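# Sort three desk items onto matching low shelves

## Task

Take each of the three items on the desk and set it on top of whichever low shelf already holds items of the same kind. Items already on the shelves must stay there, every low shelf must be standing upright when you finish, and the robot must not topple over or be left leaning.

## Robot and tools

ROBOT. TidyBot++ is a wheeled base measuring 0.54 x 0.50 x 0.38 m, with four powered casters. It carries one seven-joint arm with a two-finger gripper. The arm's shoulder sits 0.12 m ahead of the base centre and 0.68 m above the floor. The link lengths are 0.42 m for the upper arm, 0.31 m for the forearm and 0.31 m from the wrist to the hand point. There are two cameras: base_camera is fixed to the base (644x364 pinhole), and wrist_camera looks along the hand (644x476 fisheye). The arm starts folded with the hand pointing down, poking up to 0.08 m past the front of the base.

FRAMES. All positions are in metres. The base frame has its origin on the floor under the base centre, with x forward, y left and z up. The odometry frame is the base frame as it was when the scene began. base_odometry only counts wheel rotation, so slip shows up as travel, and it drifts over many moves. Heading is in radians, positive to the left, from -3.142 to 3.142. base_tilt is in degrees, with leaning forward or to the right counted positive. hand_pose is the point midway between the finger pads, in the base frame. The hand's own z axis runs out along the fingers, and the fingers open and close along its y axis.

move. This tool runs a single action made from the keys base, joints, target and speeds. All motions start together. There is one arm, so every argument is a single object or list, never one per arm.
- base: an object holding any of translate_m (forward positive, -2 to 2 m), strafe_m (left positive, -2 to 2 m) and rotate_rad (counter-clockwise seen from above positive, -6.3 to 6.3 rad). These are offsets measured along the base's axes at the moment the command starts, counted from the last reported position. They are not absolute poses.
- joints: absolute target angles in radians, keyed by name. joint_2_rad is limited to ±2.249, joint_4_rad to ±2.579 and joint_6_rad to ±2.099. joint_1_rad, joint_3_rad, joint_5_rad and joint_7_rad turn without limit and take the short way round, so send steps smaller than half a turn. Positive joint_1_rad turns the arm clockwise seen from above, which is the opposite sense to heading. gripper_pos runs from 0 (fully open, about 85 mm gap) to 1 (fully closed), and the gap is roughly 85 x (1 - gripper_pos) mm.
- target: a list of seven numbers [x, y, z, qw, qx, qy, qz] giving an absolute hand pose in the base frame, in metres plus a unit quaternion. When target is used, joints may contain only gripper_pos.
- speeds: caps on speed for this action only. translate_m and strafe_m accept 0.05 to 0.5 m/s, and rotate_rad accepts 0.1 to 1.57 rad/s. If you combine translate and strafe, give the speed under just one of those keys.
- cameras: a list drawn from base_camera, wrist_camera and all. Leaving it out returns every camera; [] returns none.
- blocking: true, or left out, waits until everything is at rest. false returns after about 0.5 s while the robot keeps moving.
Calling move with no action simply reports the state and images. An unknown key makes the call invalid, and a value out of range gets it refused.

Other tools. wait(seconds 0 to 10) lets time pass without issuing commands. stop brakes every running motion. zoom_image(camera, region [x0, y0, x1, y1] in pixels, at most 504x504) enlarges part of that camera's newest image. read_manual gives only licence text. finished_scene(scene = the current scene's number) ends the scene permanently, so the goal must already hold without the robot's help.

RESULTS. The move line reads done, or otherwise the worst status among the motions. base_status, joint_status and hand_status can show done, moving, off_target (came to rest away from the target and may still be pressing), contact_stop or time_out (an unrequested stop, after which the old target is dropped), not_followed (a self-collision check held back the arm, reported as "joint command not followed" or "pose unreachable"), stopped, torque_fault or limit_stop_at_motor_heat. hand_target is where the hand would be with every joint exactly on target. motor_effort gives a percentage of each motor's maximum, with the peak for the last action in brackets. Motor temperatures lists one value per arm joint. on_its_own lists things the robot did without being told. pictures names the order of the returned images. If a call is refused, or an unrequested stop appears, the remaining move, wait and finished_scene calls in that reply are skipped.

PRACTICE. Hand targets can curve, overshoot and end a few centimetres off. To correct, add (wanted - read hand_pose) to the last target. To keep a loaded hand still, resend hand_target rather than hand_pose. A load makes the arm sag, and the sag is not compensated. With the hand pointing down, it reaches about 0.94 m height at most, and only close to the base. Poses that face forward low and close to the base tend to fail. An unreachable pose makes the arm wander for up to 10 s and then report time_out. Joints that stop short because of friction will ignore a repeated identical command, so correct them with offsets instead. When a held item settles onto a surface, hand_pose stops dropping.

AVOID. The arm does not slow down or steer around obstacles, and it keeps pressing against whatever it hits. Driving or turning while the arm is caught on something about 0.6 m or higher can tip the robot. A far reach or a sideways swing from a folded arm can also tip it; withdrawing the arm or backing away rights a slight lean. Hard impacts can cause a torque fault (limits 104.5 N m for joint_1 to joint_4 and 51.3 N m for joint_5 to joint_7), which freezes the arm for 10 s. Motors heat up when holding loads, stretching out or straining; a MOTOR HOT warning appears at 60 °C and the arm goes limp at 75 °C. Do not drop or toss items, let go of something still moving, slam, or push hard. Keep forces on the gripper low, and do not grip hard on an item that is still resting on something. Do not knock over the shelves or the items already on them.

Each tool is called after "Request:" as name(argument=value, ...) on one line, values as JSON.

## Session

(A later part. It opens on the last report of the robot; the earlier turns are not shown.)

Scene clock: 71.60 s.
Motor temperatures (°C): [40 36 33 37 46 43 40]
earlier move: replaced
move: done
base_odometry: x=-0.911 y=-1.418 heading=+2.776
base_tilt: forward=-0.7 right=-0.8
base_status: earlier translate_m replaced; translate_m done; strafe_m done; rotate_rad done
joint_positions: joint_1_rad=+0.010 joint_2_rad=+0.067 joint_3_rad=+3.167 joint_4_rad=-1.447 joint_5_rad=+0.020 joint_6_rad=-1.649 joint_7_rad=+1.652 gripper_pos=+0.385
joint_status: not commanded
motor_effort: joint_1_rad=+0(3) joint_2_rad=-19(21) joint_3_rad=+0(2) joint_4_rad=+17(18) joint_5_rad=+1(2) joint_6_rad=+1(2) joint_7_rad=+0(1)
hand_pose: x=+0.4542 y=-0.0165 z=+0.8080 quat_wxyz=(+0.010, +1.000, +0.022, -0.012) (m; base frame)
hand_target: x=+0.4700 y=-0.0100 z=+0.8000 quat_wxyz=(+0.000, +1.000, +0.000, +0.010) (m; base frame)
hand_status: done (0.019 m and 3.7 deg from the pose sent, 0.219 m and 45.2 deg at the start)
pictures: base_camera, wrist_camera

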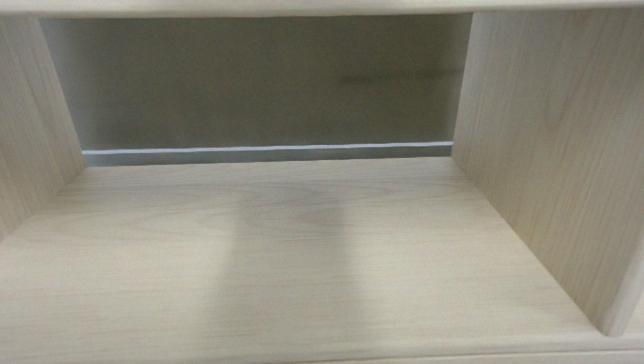

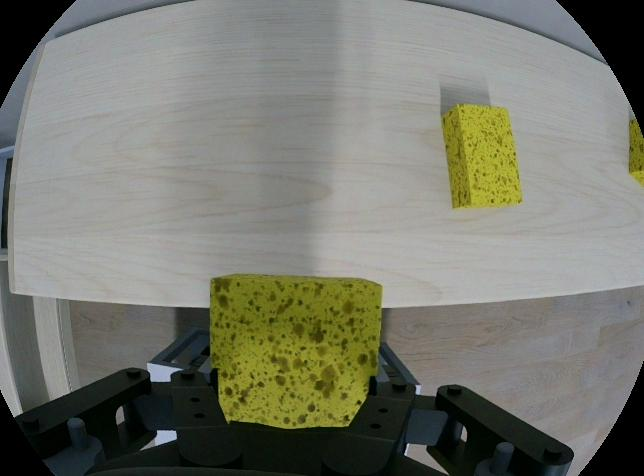

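Request:
move(target=[0.650, 0.065, 0.69, -0.005, 0.999, 0, 0.045], cameras=[])

Request:
move(target=[0.640, 0.065, 0.645, -0.005, 0.999, 0, 0.042], cameras=["wrist_camera"])

Scene clock: 74.07 s.
Motor temperatures (°C): [40 36 33 37 46 43 40]
move: done
base_odometry: x=-0.911 y=-1.418 heading=+2.776
base_tilt: forward=-0.8 right=-0.7
base_status: not commanded
joint_positions: joint_1_rad=-0.109 joint_2_rad=+0.475 joint_3_rad=+3.167 joint_4_rad=-1.284 joint_5_rad=+0.020 joint_6_rad=-1.382 joint_7_rad=+1.504 gripper_pos=+0.385
joint_status: not commanded
motor_effort: joint_1_rad=+0(1) joint_2_rad=-33(36) joint_3_rad=+0(1) joint_4_rad=+17(18) joint_5_rad=+1(2) joint_6_rad=+1(1) joint_7_rad=-1(1)
hand_pose: x=+0.6194 y=+0.0387 z=+0.6859 quat_wxyz=(+0.016, +1.000, +0.012, +0.002) (m; base frame)
hand_target: x=+0.6500 y=+0.0650 z=+0.6900 quat_wxyz=(-0.005, +0.999, +0.000, +0.045) (m; base frame)
hand_status: done (0.041 m and 5.7 deg from the pose sent, 0.243 m and 7.2 deg at the start)
pictures: none
No camera images: "cameras" was empty.

Scene clock: 75.37 s.
Motor temperatures (°C): [40 36 33 37 46 43 40]
move: done
base_odometry: x=-0.911 y=-1.418 heading=+2.776
base_tilt: forward=-0.8 right=-0.7
base_status: not commanded
joint_positions: joint_1_rad=-0.109 joint_2_rad=+0.478 joint_3_rad=+3.167 joint_4_rad=-1.375 joint_5_rad=+0.020 joint_6_rad=-1.244 joint_7_rad=+1.501 gripper_pos=+0.385
joint_status: not commanded
motor_effort: joint_1_rad=+0(0) joint_2_rad=-34(35) joint_3_rad=-1(1) joint_4_rad=+17(18) joint_5_rad=+0(1) joint_6_rad=+1(2) joint_7_rad=-1(1)
hand_pose: x=+0.6272 y=+0.0393 z=+0.6568 quat_wxyz=(+0.014, +1.000, +0.011, +0.023) (m; base frame)
hand_target: x=+0.6400 y=+0.0650 z=+0.6450 quat_wxyz=(-0.005, +0.999, +0.000, +0.042) (m; base frame)
hand_status: done (0.031 m and 3.3 deg from the pose sent, 0.053 m and 5.4 deg at the start)
pictures: wrist_camera

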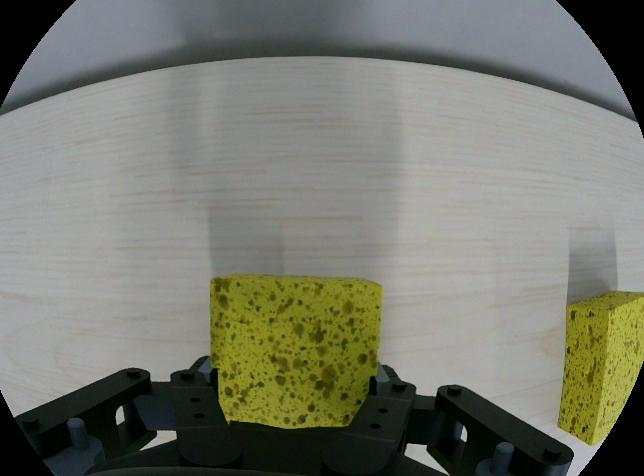

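Request:
move(target=[0.638, 0.065, 0.630, -0.015, 0.999, 0, 0.036], cameras=[])

Request:
move(target=[0.638, 0.065, 0.621, -0.015, 0.999, 0, 0.034], cameras=["wrist_camera"])

Scene clock: 76.43 s.
Motor temperatures (°C): [40 36 33 37 46 43 40]
move: done
base_odometry: x=-0.911 y=-1.418 heading=+2.776
base_tilt: forward=-0.8 right=-0.8
base_status: not commanded
joint_positions: joint_1_rad=-0.109 joint_2_rad=+0.488 joint_3_rad=+3.167 joint_4_rad=-1.399 joint_5_rad=+0.014 joint_6_rad=-1.209 joint_7_rad=+1.500 gripper_pos=+0.385
joint_status: not commanded
motor_effort: joint_1_rad=+0(0) joint_2_rad=-33(35) joint_3_rad=+0(1) joint_4_rad=+16(17) joint_5_rad=+0(1) joint_6_rad=+1(2) joint_7_rad=-1(1)
hand_pose: x=+0.6280 y=+0.0411 z=+0.6449 quat_wxyz=(+0.011, +1.000, +0.011, +0.024) (m; base frame)
hand_target: x=+0.6380 y=+0.0650 z=+0.6300 quat_wxyz=(-0.015, +0.999, +0.000, +0.036) (m; base frame)
hand_status: done (0.030 m and 3.5 deg from the pose sent, 0.039 m and 3.8 deg at the start)
pictures: none
No camera images: "cameras" was empty.

Scene clock: 77.07 s.
Motor temperatures (°C): [40 36 33 37 46 43 40]
move: done
base_odometry: x=-0.911 y=-1.418 heading=+2.776
base_tilt: forward=-0.8 right=-0.7
base_status: not commanded
joint_positions: joint_1_rad=-0.109 joint_2_rad=+0.496 joint_3_rad=+3.167 joint_4_rad=-1.410 joint_5_rad=+0.014 joint_6_rad=-1.189 joint_7_rad=+1.500 gripper_pos=+0.385
joint_status: not commanded
motor_effort: joint_1_rad=+0(0) joint_2_rad=-33(35) joint_3_rad=+0(1) joint_4_rad=+16(17) joint_5_rad=+1(1) joint_6_rad=+1(2) joint_7_rad=+0(1)
hand_pose: x=+0.6292 y=+0.0412 z=+0.6373 quat_wxyz=(+0.011, +1.000, +0.011, +0.024) (m; base frame)
hand_target: x=+0.6380 y=+0.0650 z=+0.6210 quat_wxyz=(-0.015, +0.999, +0.000, +0.034) (m; base frame)
hand_status: done (0.030 m and 3.4 deg from the pose sent, 0.035 m and 3.4 deg at the start)
pictures: wrist_camera

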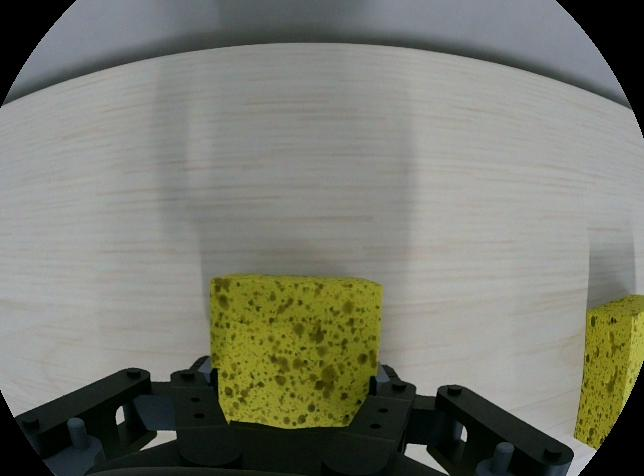

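Request:
move(target=[0.637, 0.065, 0.614, -0.015, 0.999, 0, 0.028], cameras=[])

Request:
move(joints={"gripper_pos": 0.15}, cameras=[])

Request:
move(target=[0.622, 0.065, 0.75, -0.01, 0.9995, 0, 0.02], cameras=["wrist_camera"])

Scene clock: 77.83 s.
Motor temperatures (°C): [40 36 33 37 46 43 40]
move: done
base_odometry: x=-0.911 y=-1.418 heading=+2.776
base_tilt: forward=-0.8 right=-0.7
base_status: not commanded
joint_positions: joint_1_rad=-0.109 joint_2_rad=+0.499 joint_3_rad=+3.167 joint_4_rad=-1.410 joint_5_rad=+0.014 joint_6_rad=-1.187 joint_7_rad=+1.500 gripper_pos=+0.385
joint_status: not commanded
motor_effort: joint_1_rad=+0(1) joint_2_rad=-30(33) joint_3_rad=+0(1) joint_4_rad=+15(17) joint_5_rad=+1(1) joint_6_rad=+2(3) joint_7_rad=+0(1)
hand_pose: x=+0.6295 y=+0.0413 z=+0.6361 quat_wxyz=(+0.011, +1.000, +0.011, +0.024) (m; base frame)
hand_target: x=+0.6370 y=+0.0650 z=+0.6140 quat_wxyz=(-0.015, +0.999, +0.000, +0.028) (m; base frame)
hand_status: done (0.033 m and 3.2 deg from the pose sent, 0.034 m and 3.2 deg at the start)
pictures: none
No camera images: "cameras" was empty.

Scene clock: 78.70 s.
Motor temperatures (°C): [40 36 33 37 46 43 40]
move: done
base_odometry: x=-0.911 y=-1.418 heading=+2.776
base_tilt: forward=-0.8 right=-0.8
base_status: not commanded
joint_positions: joint_1_rad=-0.109 joint_2_rad=+0.510 joint_3_rad=+3.167 joint_4_rad=-1.411 joint_5_rad=+0.014 joint_6_rad=-1.184 joint_7_rad=+1.500 gripper_pos=+0.150
joint_status: all done
motor_effort: joint_1_rad=+0(0) joint_2_rad=-34(35) joint_3_rad=+0(1) joint_4_rad=+16(17) joint_5_rad=+1(1) joint_6_rad=+2(3) joint_7_rad=+0(1)
hand_pose: x=+0.6294 y=+0.0412 z=+0.6298 quat_wxyz=(+0.011, +1.000, +0.011, +0.019) (m; base frame)
hand_target: x=+0.6370 y=+0.0650 z=+0.6140 quat_wxyz=(-0.015, +0.999, +0.000, +0.028) (m; base frame)
hand_status: not commanded
pictures: none
No camera images: "cameras" was empty.

Scene clock: 80.10 s.
Motor temperatures (°C): [40 36 33 37 46 43 40]
move: done
base_odometry: x=-0.911 y=-1.418 heading=+2.776
base_tilt: forward=-0.8 right=-0.8
base_status: not commanded
joint_positions: joint_1_rad=-0.109 joint_2_rad=+0.430 joint_3_rad=+3.167 joint_4_rad=-1.156 joint_5_rad=+0.014 joint_6_rad=-1.451 joint_7_rad=+1.500 gripper_pos=+0.150
joint_status: not commanded
motor_effort: joint_1_rad=+0(0) joint_2_rad=-33(37) joint_3_rad=+0(1) joint_4_rad=+18(18) joint_5_rad=+0(1) joint_6_rad=+2(2) joint_7_rad=-1(1)
hand_pose: x=+0.6396 y=+0.0427 z=+0.7501 quat_wxyz=(+0.008, +0.999, +0.009, +0.053) (m; base frame)
hand_target: x=+0.6220 y=+0.0650 z=+0.7500 quat_wxyz=(-0.010, +1.000, +0.000, +0.020) (m; base frame)
hand_status: done (0.028 m and 4.4 deg from the pose sent, 0.123 m and 2.7 deg at the start)
pictures: wrist_camera

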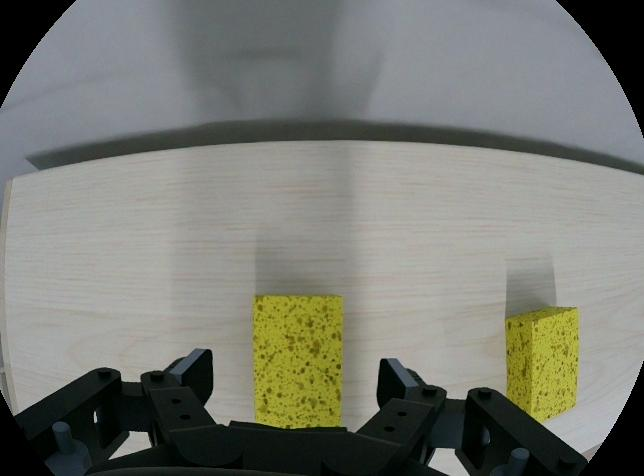

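Request:
move(base={"translate_m": -0.375, "strafe_m": -1.98, "rotate_rad": -1.532}, target=[0.42, -0.01, 0.88, 0, 0.9063, 0, 0.4226], joints={"gripper_pos": 0.0}, cameras=["wrist_camera"])

Scene clock: 86.87 s.
Motor temperatures (°C): [40 36 33 37 46 43 40]
move: done
base_odometry: x=+0.147 y=+0.297 heading=+1.243
base_tilt: forward=-0.9 right=-0.8
base_status: done
joint_positions: joint_1_rad=-0.036 joint_2_rad=-0.624 joint_3_rad=+3.168 joint_4_rad=-1.993 joint_5_rad=+0.014 joint_6_rad=-0.944 joint_7_rad=+1.557 gripper_pos=+0.000
joint_status: all done
motor_effort: joint_1_rad=+0(6) joint_2_rad=+1(36) joint_3_rad=+0(3) joint_4_rad=+21(21) joint_5_rad=+0(3) joint_6_rad=+7(8) joint_7_rad=+0(1)
hand_pose: x=+0.4110 y=-0.0009 z=+0.8757 quat_wxyz=(-0.006, +0.916, -0.001, +0.402) (m; base frame)
hand_target: x=+0.4200 y=-0.0100 z=+0.8800 quat_wxyz=(+0.000, +0.906, +0.000, +0.423) (m; base frame)
hand_status: done (0.013 m and 2.7 deg from the pose sent, 0.261 m and 43.9 deg at the start)
pictures: wrist_camera

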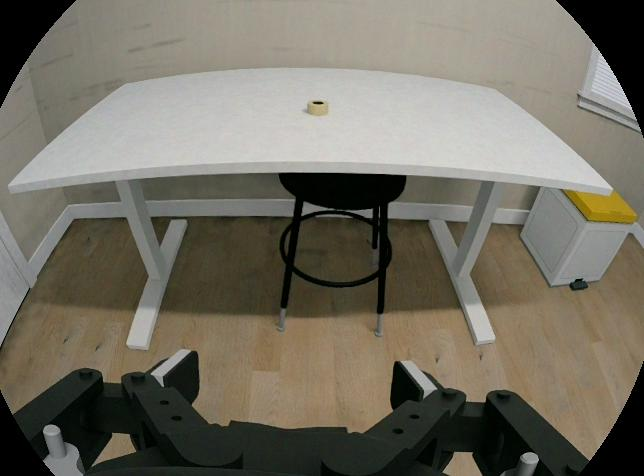

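Request:
move(base={"translate_m": 0.51}, target=[0.635, -0.012, 0.80, 0.0, 0.9995, 0.0, 0.030], cameras=["wrist_camera"])

Scene clock: 90.13 s.
Motor temperatures (°C): [40 36 33 37 46 43 40]
move: done
base_odometry: x=+0.312 y=+0.780 heading=+1.242
base_tilt: forward=-0.8 right=-0.7
base_status: done
joint_positions: joint_1_rad=-0.017 joint_2_rad=+0.447 joint_3_rad=+3.168 joint_4_rad=-0.971 joint_5_rad=+0.014 joint_6_rad=-1.604 joint_7_rad=+1.565 gripper_pos=+0.000
joint_status: not commanded
motor_effort: joint_1_rad=+0(1) joint_2_rad=-34(36) joint_3_rad=+0(1) joint_4_rad=+18(22) joint_5_rad=+1(1) joint_6_rad=+2(9) joint_7_rad=+0(1)
hand_pose: x=+0.6488 y=-0.0054 z=+0.8000 quat_wxyz=(+0.013, +0.998, -0.007, +0.060) (m; base frame)
hand_target: x=+0.6350 y=-0.0120 z=+0.8000 quat_wxyz=(+0.000, +1.000, +0.000, +0.030) (m; base frame)
hand_status: done (0.015 m and 3.8 deg from the pose sent, 0.237 m and 44.0 deg at the start)
pictures: wrist_camera

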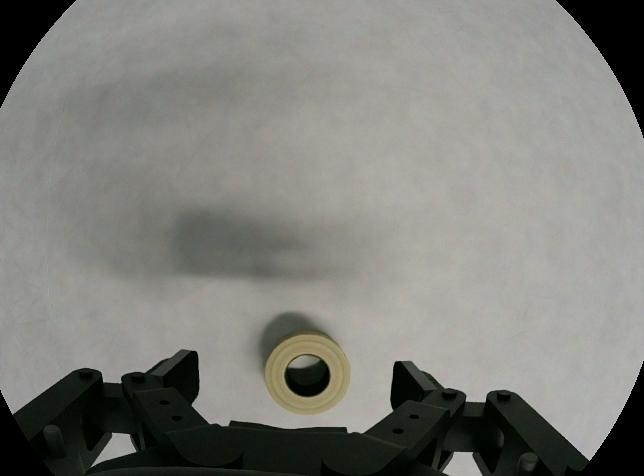

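Request:
move(target=[0.626, -0.018, 0.765, -0.012, 0.9999, 0.003, -0.010], cameras=["wrist_camera"])

Scene clock: 92.07 s.
Motor temperatures (°C): [40 36 33 37 46 43 40]
move: done
base_odometry: x=+0.312 y=+0.780 heading=+1.242
base_tilt: forward=-0.8 right=-0.7
base_status: not commanded
joint_positions: joint_1_rad=+0.020 joint_2_rad=+0.478 joint_3_rad=+3.168 joint_4_rad=-0.987 joint_5_rad=+0.011 joint_6_rad=-1.606 joint_7_rad=+1.592 gripper_pos=+0.000
joint_status: not commanded
motor_effort: joint_1_rad=+0(1) joint_2_rad=-34(36) joint_3_rad=+0(1) joint_4_rad=+17(18) joint_5_rad=+1(2) joint_6_rad=+1(2) joint_7_rad=+0(1)
hand_pose: x=+0.6467 y=-0.0241 z=+0.7782 quat_wxyz=(+0.013, +0.999, -0.011, +0.035) (m; base frame)
hand_target: x=+0.6260 y=-0.0180 z=+0.7650 quat_wxyz=(-0.012, +1.000, +0.003, -0.010) (m; base frame)
hand_status: done (0.025 m and 6.1 deg from the pose sent, 0.044 m and 8.5 deg at the start)
pictures: wrist_camera

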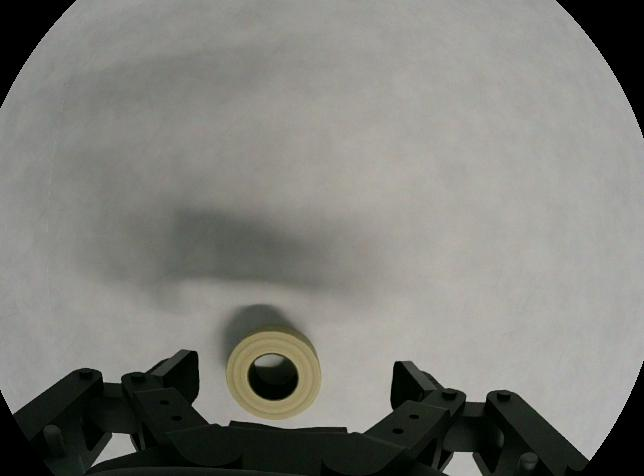

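Request:
move(base={"strafe_m": 0.015}, target=[0.616, -0.018, 0.752, -0.012, 0.9996, 0.003, -0.028], cameras=["wrist_camera"])

Scene clock: 98.57 s.
Motor temperatures (°C): [40 36 33 37 46 43 40]
move: done
base_odometry: x=+0.298 y=+0.785 heading=+1.242
base_tilt: forward=-0.8 right=-0.7
base_status: done
joint_positions: joint_1_rad=+0.026 joint_2_rad=+0.481 joint_3_rad=+3.168 joint_4_rad=-1.022 joint_5_rad=+0.011 joint_6_rad=-1.606 joint_7_rad=+1.593 gripper_pos=+0.000
joint_status: not commanded
motor_effort: joint_1_rad=+0(3) joint_2_rad=-33(37) joint_3_rad=+0(2) joint_4_rad=+17(18) joint_5_rad=+0(1) joint_6_rad=+1(2) joint_7_rad=+0(1)
hand_pose: x=+0.6369 y=-0.0268 z=+0.7650 quat_wxyz=(+0.012, +1.000, -0.014, +0.016) (m; base frame)
hand_target: x=+0.6160 y=-0.0180 z=+0.7520 quat_wxyz=(-0.012, +1.000, +0.003, -0.028) (m; base frame)
hand_status: done (0.026 m and 6.1 deg from the pose sent, 0.041 m and 7.9 deg at the start)
pictures: wrist_camera

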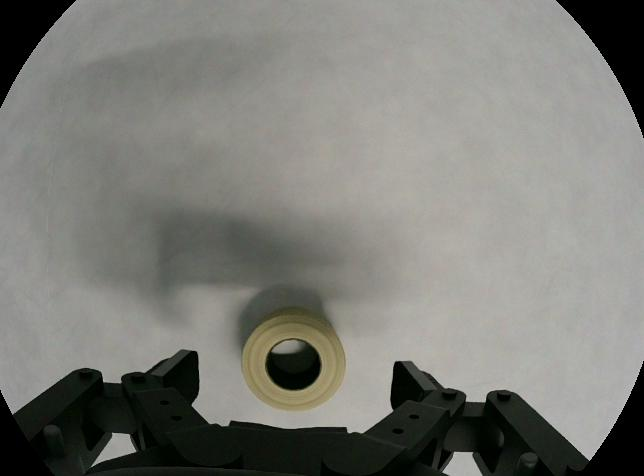

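Request:
move(target=[0.617, -0.018, 0.732, -0.012, 0.9996, 0.003, -0.022], cameras=["wrist_camera"])

Scene clock: 99.67 s.
Motor temperatures (°C): [40 36 33 37 46 43 40]
move: done
base_odometry: x=+0.298 y=+0.785 heading=+1.242
base_tilt: forward=-0.8 right=-0.8
base_status: not commanded
joint_positions: joint_1_rad=+0.026 joint_2_rad=+0.481 joint_3_rad=+3.168 joint_4_rad=-1.097 joint_5_rad=+0.011 joint_6_rad=-1.606 joint_7_rad=+1.594 gripper_pos=+0.000
joint_status: not commanded
motor_effort: joint_1_rad=+0(1) joint_2_rad=-34(35) joint_3_rad=-1(1) joint_4_rad=+17(18) joint_5_rad=+0(1) joint_6_rad=+0(1) joint_7_rad=+0(1)
hand_pose: x=+0.6143 y=-0.0260 z=+0.7415 quat_wxyz=(+0.011, +1.000, -0.013, -0.022) (m; base frame)
hand_target: x=+0.6170 y=-0.0180 z=+0.7320 quat_wxyz=(-0.012, +1.000, +0.003, -0.022) (m; base frame)
hand_status: done (0.013 m and 3.2 deg from the pose sent, 0.040 m and 5.5 deg at the start)
pictures: wrist_camera

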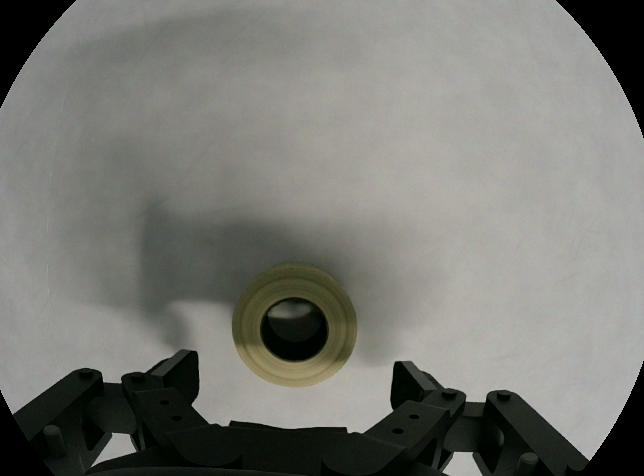

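Request:
move(target=[0.652, -0.018, 0.734, -0.012, 0.9993, 0.003, 0.030], cameras=["wrist_camera"])

Scene clock: 100.50 s.
Motor temperatures (°C): [40 36 33 37 46 43 40]
move: done
base_odometry: x=+0.298 y=+0.785 heading=+1.242
base_tilt: forward=-0.8 right=-0.7
base_status: not commanded
joint_positions: joint_1_rad=+0.026 joint_2_rad=+0.481 joint_3_rad=+3.168 joint_4_rad=-1.097 joint_5_rad=+0.010 joint_6_rad=-1.528 joint_7_rad=+1.594 gripper_pos=+0.000
joint_status: not commanded
motor_effort: joint_1_rad=+0(1) joint_2_rad=-34(34) joint_3_rad=+0(1) joint_4_rad=+17(18) joint_5_rad=+0(1) joint_6_rad=+2(2) joint_7_rad=+0(1)
hand_pose: x=+0.6387 y=-0.0269 z=+0.7414 quat_wxyz=(+0.012, +1.000, -0.013, +0.018) (m; base frame)
hand_target: x=+0.6520 y=-0.0180 z=+0.7340 quat_wxyz=(-0.012, +0.999, +0.003, +0.030) (m; base frame)
hand_status: done (0.018 m and 3.6 deg from the pose sent, 0.039 m and 6.7 deg at the start)
pictures: wrist_camera

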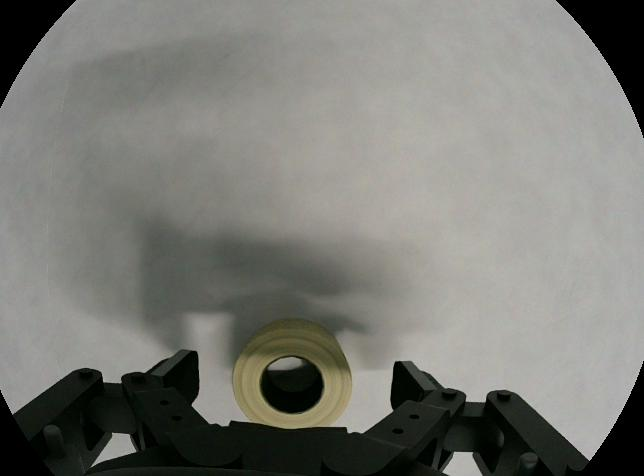

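Request:
move(target=[0.652, -0.018, 0.742, -0.012, 0.9993, 0.003, 0.030], joints={"gripper_pos": 0.56}, cameras=["wrist_camera"])

Scene clock: 101.57 s.
Motor temperatures (°C): [40 36 33 37 46 43 40]
move: off_target
base_odometry: x=+0.298 y=+0.785 heading=+1.242
base_tilt: forward=-0.8 right=-0.8
base_status: not commanded
joint_positions: joint_1_rad=+0.026 joint_2_rad=+0.478 joint_3_rad=+3.168 joint_4_rad=-1.087 joint_5_rad=+0.010 joint_6_rad=-1.528 joint_7_rad=+1.595 gripper_pos=+0.514
joint_status: gripper_pos off_target (ended at +0.514, target +0.560)
motor_effort: joint_1_rad=+0(0) joint_2_rad=-34(35) joint_3_rad=+0(1) joint_4_rad=+17(18) joint_5_rad=+1(1) joint_6_rad=+2(2) joint_7_rad=+0(1)
hand_pose: x=+0.6418 y=-0.0270 z=+0.7462 quat_wxyz=(+0.012, +1.000, -0.013, +0.024) (m; base frame)
hand_target: x=+0.6520 y=-0.0180 z=+0.7420 quat_wxyz=(-0.012, +0.999, +0.003, +0.030) (m; base frame)
hand_status: done (0.014 m and 3.4 deg from the pose sent, 0.016 m and 3.6 deg at the start)
pictures: wrist_camera

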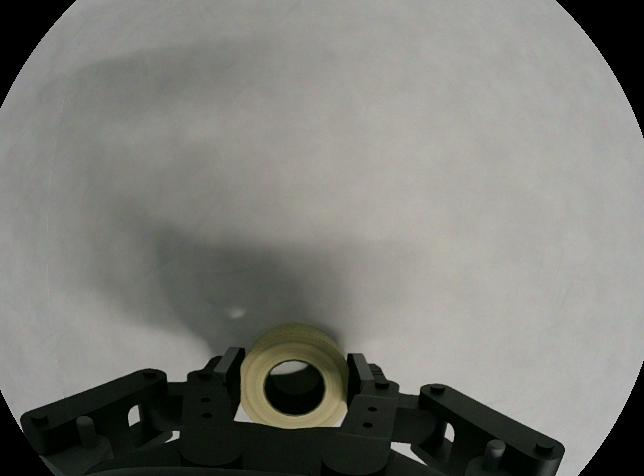

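Request:
move(target=[0.635, -0.018, 0.80, -0.012, 0.9997, 0.003, 0.010], joints={"gripper_pos": 0.68}, cameras=["wrist_camera"])

Request:
move(base={"translate_m": -1.94, "strafe_m": -1.27, "rotate_rad": -1.57}, target=[0.42, -0.02, 0.88, 0, 0.9063, 0, 0.4226])

Scene clock: 103.90 s.
Motor temperatures (°C): [40 36 33 37 46 43 40]
move: off_target
base_odometry: x=+0.298 y=+0.785 heading=+1.242
base_tilt: forward=-0.8 right=-0.7
base_status: not commanded
joint_positions: joint_1_rad=+0.026 joint_2_rad=+0.483 joint_3_rad=+3.168 joint_4_rad=-0.905 joint_5_rad=+0.010 joint_6_rad=-1.673 joint_7_rad=+1.595 gripper_pos=+0.514
joint_status: gripper_pos off_target (ended at +0.514, target +0.680)
motor_effort: joint_1_rad=+0(1) joint_2_rad=-34(36) joint_3_rad=+1(1) joint_4_rad=+18(18) joint_5_rad=+1(1) joint_6_rad=+2(2) joint_7_rad=+0(1)
hand_pose: x=+0.6484 y=-0.0266 z=+0.8011 quat_wxyz=(+0.012, +0.999, -0.013, +0.040) (m; base frame)
hand_target: x=+0.6350 y=-0.0180 z=+0.8000 quat_wxyz=(-0.012, +1.000, +0.003, +0.010) (m; base frame)
hand_status: done (0.016 m and 4.8 deg from the pose sent, 0.055 m and 3.7 deg at the start)
pictures: wrist_camera

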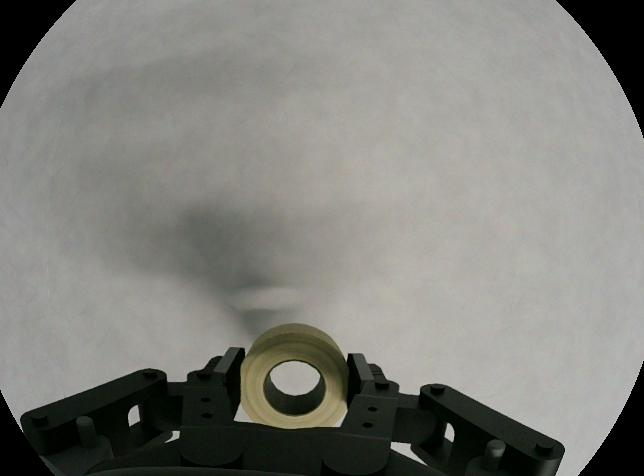

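Scene clock: 110.27 s.
Motor temperatures (°C): [40 36 33 37 46 43 40]
move: done
base_odometry: x=+0.873 y=-1.461 heading=-0.329
base_tilt: forward=-0.8 right=-0.7
base_status: done
joint_positions: joint_1_rad=-0.007 joint_2_rad=-0.620 joint_3_rad=+3.204 joint_4_rad=-1.995 joint_5_rad=+0.005 joint_6_rad=-0.946 joint_7_rad=+1.595 gripper_pos=+0.514
joint_status: not commanded
motor_effort: joint_1_rad=+0(6) joint_2_rad=+0(38) joint_3_rad=+1(3) joint_4_rad=+21(22) joint_5_rad=+0(3) joint_6_rad=+8(8) joint_7_rad=+0(1)
hand_pose: x=+0.4107 y=-0.0196 z=+0.8734 quat_wxyz=(-0.001, +0.917, -0.016, +0.399) (m; base frame)
hand_target: x=+0.4200 y=-0.0200 z=+0.8800 quat_wxyz=(+0.000, +0.906, +0.000, +0.423) (m; base frame)
hand_status: done (0.011 m and 3.5 deg from the pose sent, 0.242 m and 45.5 deg at the start)
pictures: base_camera, wrist_camera

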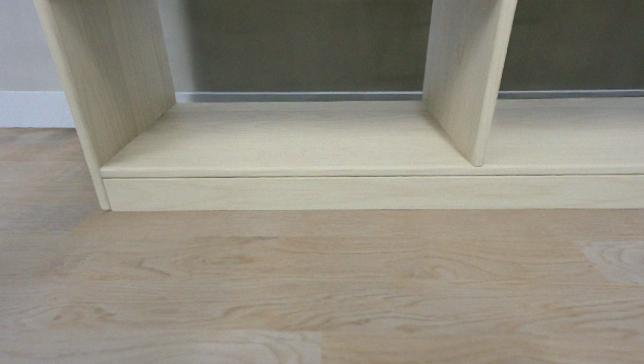

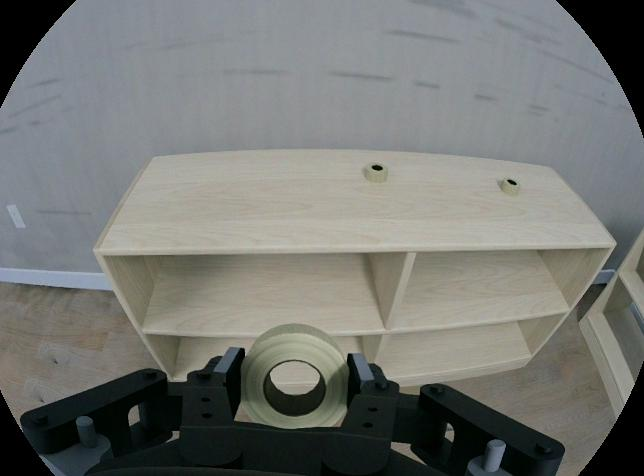

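Request:
move(base={"translate_m": 0.29, "strafe_m": 0.05, "rotate_rad": -0.02}, target=[0.640, -0.018, 0.73, -0.012, 0.9999, 0.003, 0.0], cameras=["wrist_camera"])

Scene clock: 127.13 s.
Motor temperatures (°C): [40 36 33 37 46 43 40]
move: done
base_odometry: x=+1.164 y=-1.508 heading=-0.349
base_tilt: forward=-0.8 right=-0.7
base_status: done
joint_positions: joint_1_rad=+0.013 joint_2_rad=+0.497 joint_3_rad=+3.198 joint_4_rad=-1.106 joint_5_rad=+0.005 joint_6_rad=-1.478 joint_7_rad=+1.595 gripper_pos=+0.514
joint_status: not commanded
motor_effort: joint_1_rad=+0(1) joint_2_rad=-35(37) joint_3_rad=+0(1) joint_4_rad=+17(22) joint_5_rad=+1(2) joint_6_rad=+1(9) joint_7_rad=+0(1)
hand_pose: x=+0.6522 y=-0.0320 z=+0.7310 quat_wxyz=(+0.017, +0.999, -0.019, +0.030) (m; base frame)
hand_target: x=+0.6400 y=-0.0180 z=+0.7300 quat_wxyz=(-0.012, +1.000, +0.003, +0.000) (m; base frame)
hand_status: done (0.019 m and 5.4 deg from the pose sent, 0.270 m and 47.1 deg at the start)
pictures: wrist_camera

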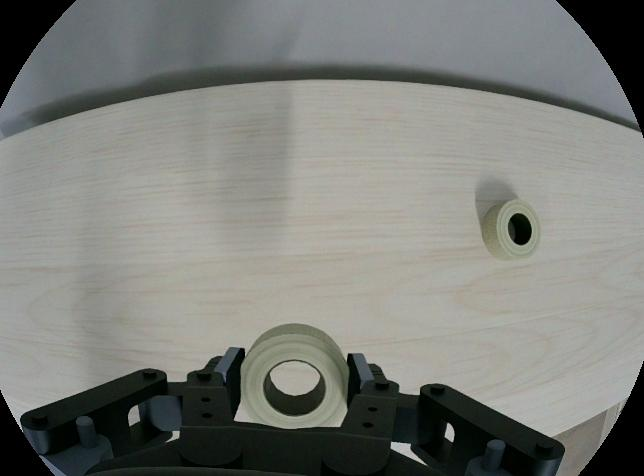

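Request:
move(target=[0.652, -0.018, 0.665, -0.012, 0.9993, 0.003, 0.036], cameras=[])

Request:
move(target=[0.650, -0.018, 0.636, -0.012, 0.9993, 0.003, 0.038], cameras=["wrist_camera"])

Scene clock: 128.77 s.
Motor temperatures (°C): [40 36 33 37 46 43 40]
move: done
base_odometry: x=+1.164 y=-1.508 heading=-0.349
base_tilt: forward=-0.8 right=-0.7
base_status: not commanded
joint_positions: joint_1_rad=+0.017 joint_2_rad=+0.498 joint_3_rad=+3.189 joint_4_rad=-1.278 joint_5_rad=+0.005 joint_6_rad=-1.334 joint_7_rad=+1.601 gripper_pos=+0.514
joint_status: not commanded
motor_effort: joint_1_rad=+0(0) joint_2_rad=-34(36) joint_3_rad=+0(1) joint_4_rad=+17(18) joint_5_rad=+1(1) joint_6_rad=+1(2) joint_7_rad=+0(1)
hand_pose: x=+0.6369 y=-0.0307 z=+0.6760 quat_wxyz=(+0.014, +1.000, -0.014, +0.015) (m; base frame)
hand_target: x=+0.6520 y=-0.0180 z=+0.6650 quat_wxyz=(-0.012, +0.999, +0.003, +0.036) (m; base frame)
hand_status: done (0.023 m and 4.3 deg from the pose sent, 0.067 m and 4.2 deg at the start)
pictures: none
No camera images: "cameras" was empty.

Scene clock: 129.90 s.
Motor temperatures (°C): [40 36 33 37 46 43 40]
move: done
base_odometry: x=+1.164 y=-1.508 heading=-0.349
base_tilt: forward=-0.8 right=-0.7
base_status: not commanded
joint_positions: joint_1_rad=+0.019 joint_2_rad=+0.506 joint_3_rad=+3.186 joint_4_rad=-1.356 joint_5_rad=+0.005 joint_6_rad=-1.242 joint_7_rad=+1.603 gripper_pos=+0.514
joint_status: not commanded
motor_effort: joint_1_rad=+0(1) joint_2_rad=-34(35) joint_3_rad=+0(1) joint_4_rad=+17(18) joint_5_rad=+1(1) joint_6_rad=+1(2) joint_7_rad=-1(1)
hand_pose: x=+0.6353 y=-0.0306 z=+0.6485 quat_wxyz=(+0.014, +1.000, -0.012, +0.018) (m; base frame)
hand_target: x=+0.6500 y=-0.0180 z=+0.6360 quat_wxyz=(-0.012, +0.999, +0.003, +0.038) (m; base frame)
hand_status: done (0.023 m and 4.1 deg from the pose sent, 0.044 m and 4.5 deg at the start)
pictures: wrist_camera

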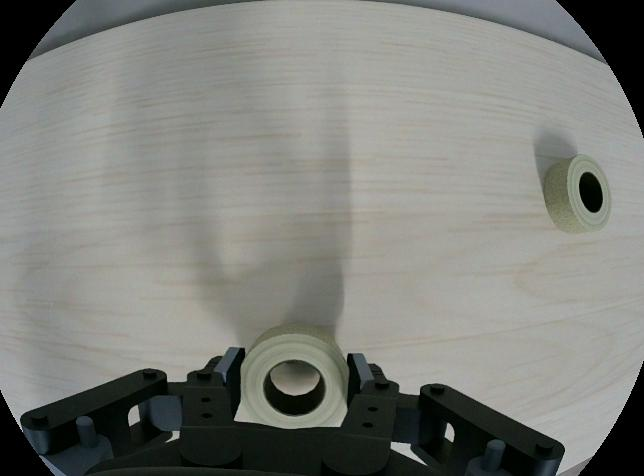

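Request:
move(target=[0.650, -0.018, 0.625, -0.012, 0.9990, 0.003, 0.042], cameras=[])

Request:
move(target=[0.650, -0.018, 0.617, -0.012, 0.9990, 0.003, 0.041], cameras=["wrist_camera"])

Scene clock: 130.83 s.
Motor temperatures (°C): [40 36 33 37 46 43 40]
move: done
base_odometry: x=+1.164 y=-1.508 heading=-0.349
base_tilt: forward=-0.8 right=-0.7
base_status: not commanded
joint_positions: joint_1_rad=+0.020 joint_2_rad=+0.508 joint_3_rad=+3.184 joint_4_rad=-1.388 joint_5_rad=+0.005 joint_6_rad=-1.195 joint_7_rad=+1.605 gripper_pos=+0.514
joint_status: not commanded
motor_effort: joint_1_rad=+0(0) joint_2_rad=-34(35) joint_3_rad=+0(1) joint_4_rad=+17(18) joint_5_rad=+1(1) joint_6_rad=+1(2) joint_7_rad=+0(1)
hand_pose: x=+0.6370 y=-0.0306 z=+0.6381 quat_wxyz=(+0.014, +1.000, -0.011, +0.025) (m; base frame)
hand_target: x=+0.6500 y=-0.0180 z=+0.6250 quat_wxyz=(-0.012, +0.999, +0.003, +0.042) (m; base frame)
hand_status: done (0.022 m and 3.9 deg from the pose sent, 0.030 m and 4.3 deg at the start)
pictures: none
No camera images: "cameras" was empty.

Scene clock: 131.37 s.
Motor temperatures (°C): [40 36 33 37 46 43 40]
move: done
base_odometry: x=+1.163 y=-1.508 heading=-0.349
base_tilt: forward=-0.7 right=-0.7
base_status: not commanded
joint_positions: joint_1_rad=+0.021 joint_2_rad=+0.508 joint_3_rad=+3.183 joint_4_rad=-1.395 joint_5_rad=+0.005 joint_6_rad=-1.181 joint_7_rad=+1.606 gripper_pos=+0.514
joint_status: not commanded
motor_effort: joint_1_rad=+0(0) joint_2_rad=-31(35) joint_3_rad=+0(1) joint_4_rad=+16(17) joint_5_rad=+0(1) joint_6_rad=+3(4) joint_7_rad=+0(1)
hand_pose: x=+0.6387 y=-0.0306 z=+0.6363 quat_wxyz=(+0.014, +0.999, -0.010, +0.029) (m; base frame)
hand_target: x=+0.6500 y=-0.0180 z=+0.6170 quat_wxyz=(-0.012, +0.999, +0.003, +0.041) (m; base frame)
hand_status: done (0.026 m and 3.6 deg from the pose sent, 0.028 m and 3.8 deg at the start)
pictures: wrist_camera

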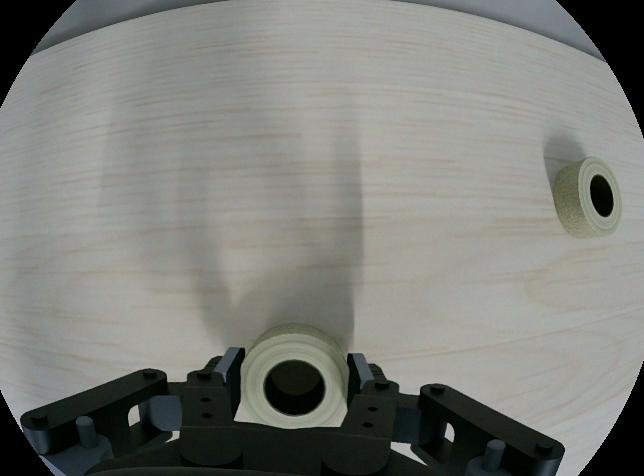

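Request:
move(joints={"gripper_pos": 0.25}, cameras=[])

Request:
move(target=[0.635, -0.018, 0.72, -0.012, 0.9997, 0.003, 0.02], cameras=["wrist_camera"])

Scene clock: 132.67 s.
Motor temperatures (°C): [40 36 33 37 46 43 40]
move: done
base_odometry: x=+1.163 y=-1.508 heading=-0.349
base_tilt: forward=-0.8 right=-0.7
base_status: not commanded
joint_positions: joint_1_rad=+0.021 joint_2_rad=+0.513 joint_3_rad=+3.183 joint_4_rad=-1.396 joint_5_rad=+0.005 joint_6_rad=-1.176 joint_7_rad=+1.606 gripper_pos=+0.250
joint_status: all done
motor_effort: joint_1_rad=+0(1) joint_2_rad=-34(36) joint_3_rad=-1(1) joint_4_rad=+17(17) joint_5_rad=+1(1) joint_6_rad=+2(3) joint_7_rad=+0(1)
hand_pose: x=+0.6392 y=-0.0307 z=+0.6334 quat_wxyz=(+0.014, +0.999, -0.010, +0.028) (m; base frame)
hand_target: x=+0.6500 y=-0.0180 z=+0.6170 quat_wxyz=(-0.012, +0.999, +0.003, +0.041) (m; base frame)
hand_status: not commanded
pictures: none
No camera images: "cameras" was empty.

Scene clock: 133.93 s.
Motor temperatures (°C): [40 36 33 37 46 43 40]
move: done
base_odometry: x=+1.163 y=-1.508 heading=-0.349
base_tilt: forward=-0.9 right=-0.7
base_status: not commanded
joint_positions: joint_1_rad=+0.021 joint_2_rad=+0.460 joint_3_rad=+3.183 joint_4_rad=-1.204 joint_5_rad=+0.005 joint_6_rad=-1.378 joint_7_rad=+1.606 gripper_pos=+0.250
joint_status: not commanded
motor_effort: joint_1_rad=+0(0) joint_2_rad=-34(37) joint_3_rad=+1(1) joint_4_rad=+17(18) joint_5_rad=+1(1) joint_6_rad=+2(2) joint_7_rad=+0(1)
hand_pose: x=+0.6492 y=-0.0302 z=+0.7199 quat_wxyz=(+0.014, +0.999, -0.011, +0.049) (m; base frame)
hand_target: x=+0.6350 y=-0.0180 z=+0.7200 quat_wxyz=(-0.012, +1.000, +0.003, +0.020) (m; base frame)
hand_status: done (0.019 m and 4.8 deg from the pose sent, 0.088 m and 3.4 deg at the start)
pictures: wrist_camera

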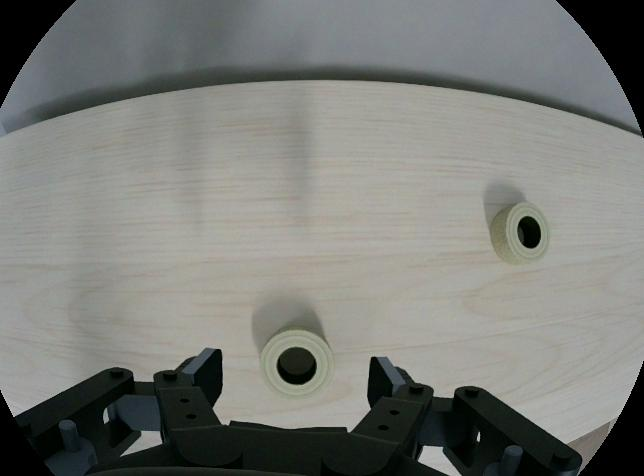

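Request:
move(base={"translate_m": -0.45, "rotate_rad": -2.5}, target=[0.42, -0.02, 0.88, 0, 0.8660, 0, 0.5], joints={"gripper_pos": 0.0}, cameras=["wrist_camera"])

Scene clock: 137.77 s.
Motor temperatures (°C): [40 36 33 37 46 43 40]
move: done
base_odometry: x=+0.741 y=-1.354 heading=-2.848
base_tilt: forward=-0.8 right=-0.7
base_status: done
joint_positions: joint_1_rad=-0.018 joint_2_rad=-0.719 joint_3_rad=+3.210 joint_4_rad=-2.151 joint_5_rad=+0.004 joint_6_rad=-0.717 joint_7_rad=+1.606 gripper_pos=+0.000
joint_status: all done
motor_effort: joint_1_rad=+0(5) joint_2_rad=+3(38) joint_3_rad=+0(3) joint_4_rad=+21(22) joint_5_rad=+0(2) joint_6_rad=+8(9) joint_7_rad=+0(1)
hand_pose: x=+0.4142 y=-0.0181 z=+0.8716 quat_wxyz=(-0.002, +0.880, -0.010, +0.476) (m; base frame)
hand_target: x=+0.4200 y=-0.0200 z=+0.8800 quat_wxyz=(+0.000, +0.866, +0.000, +0.500) (m; base frame)
hand_status: done (0.010 m and 3.4 deg from the pose sent, 0.280 m and 54.4 deg at the start)
pictures: wrist_camera

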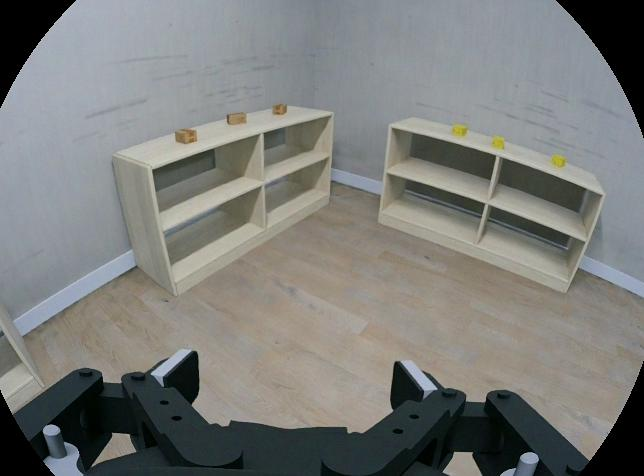

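All three boxes are on the box shelf and all three sponges are on the sponge shelf. The tape roll was on its own shelf when I last looked.

Request:
finished_scene(scene=2)

The scene is finished: the task was done.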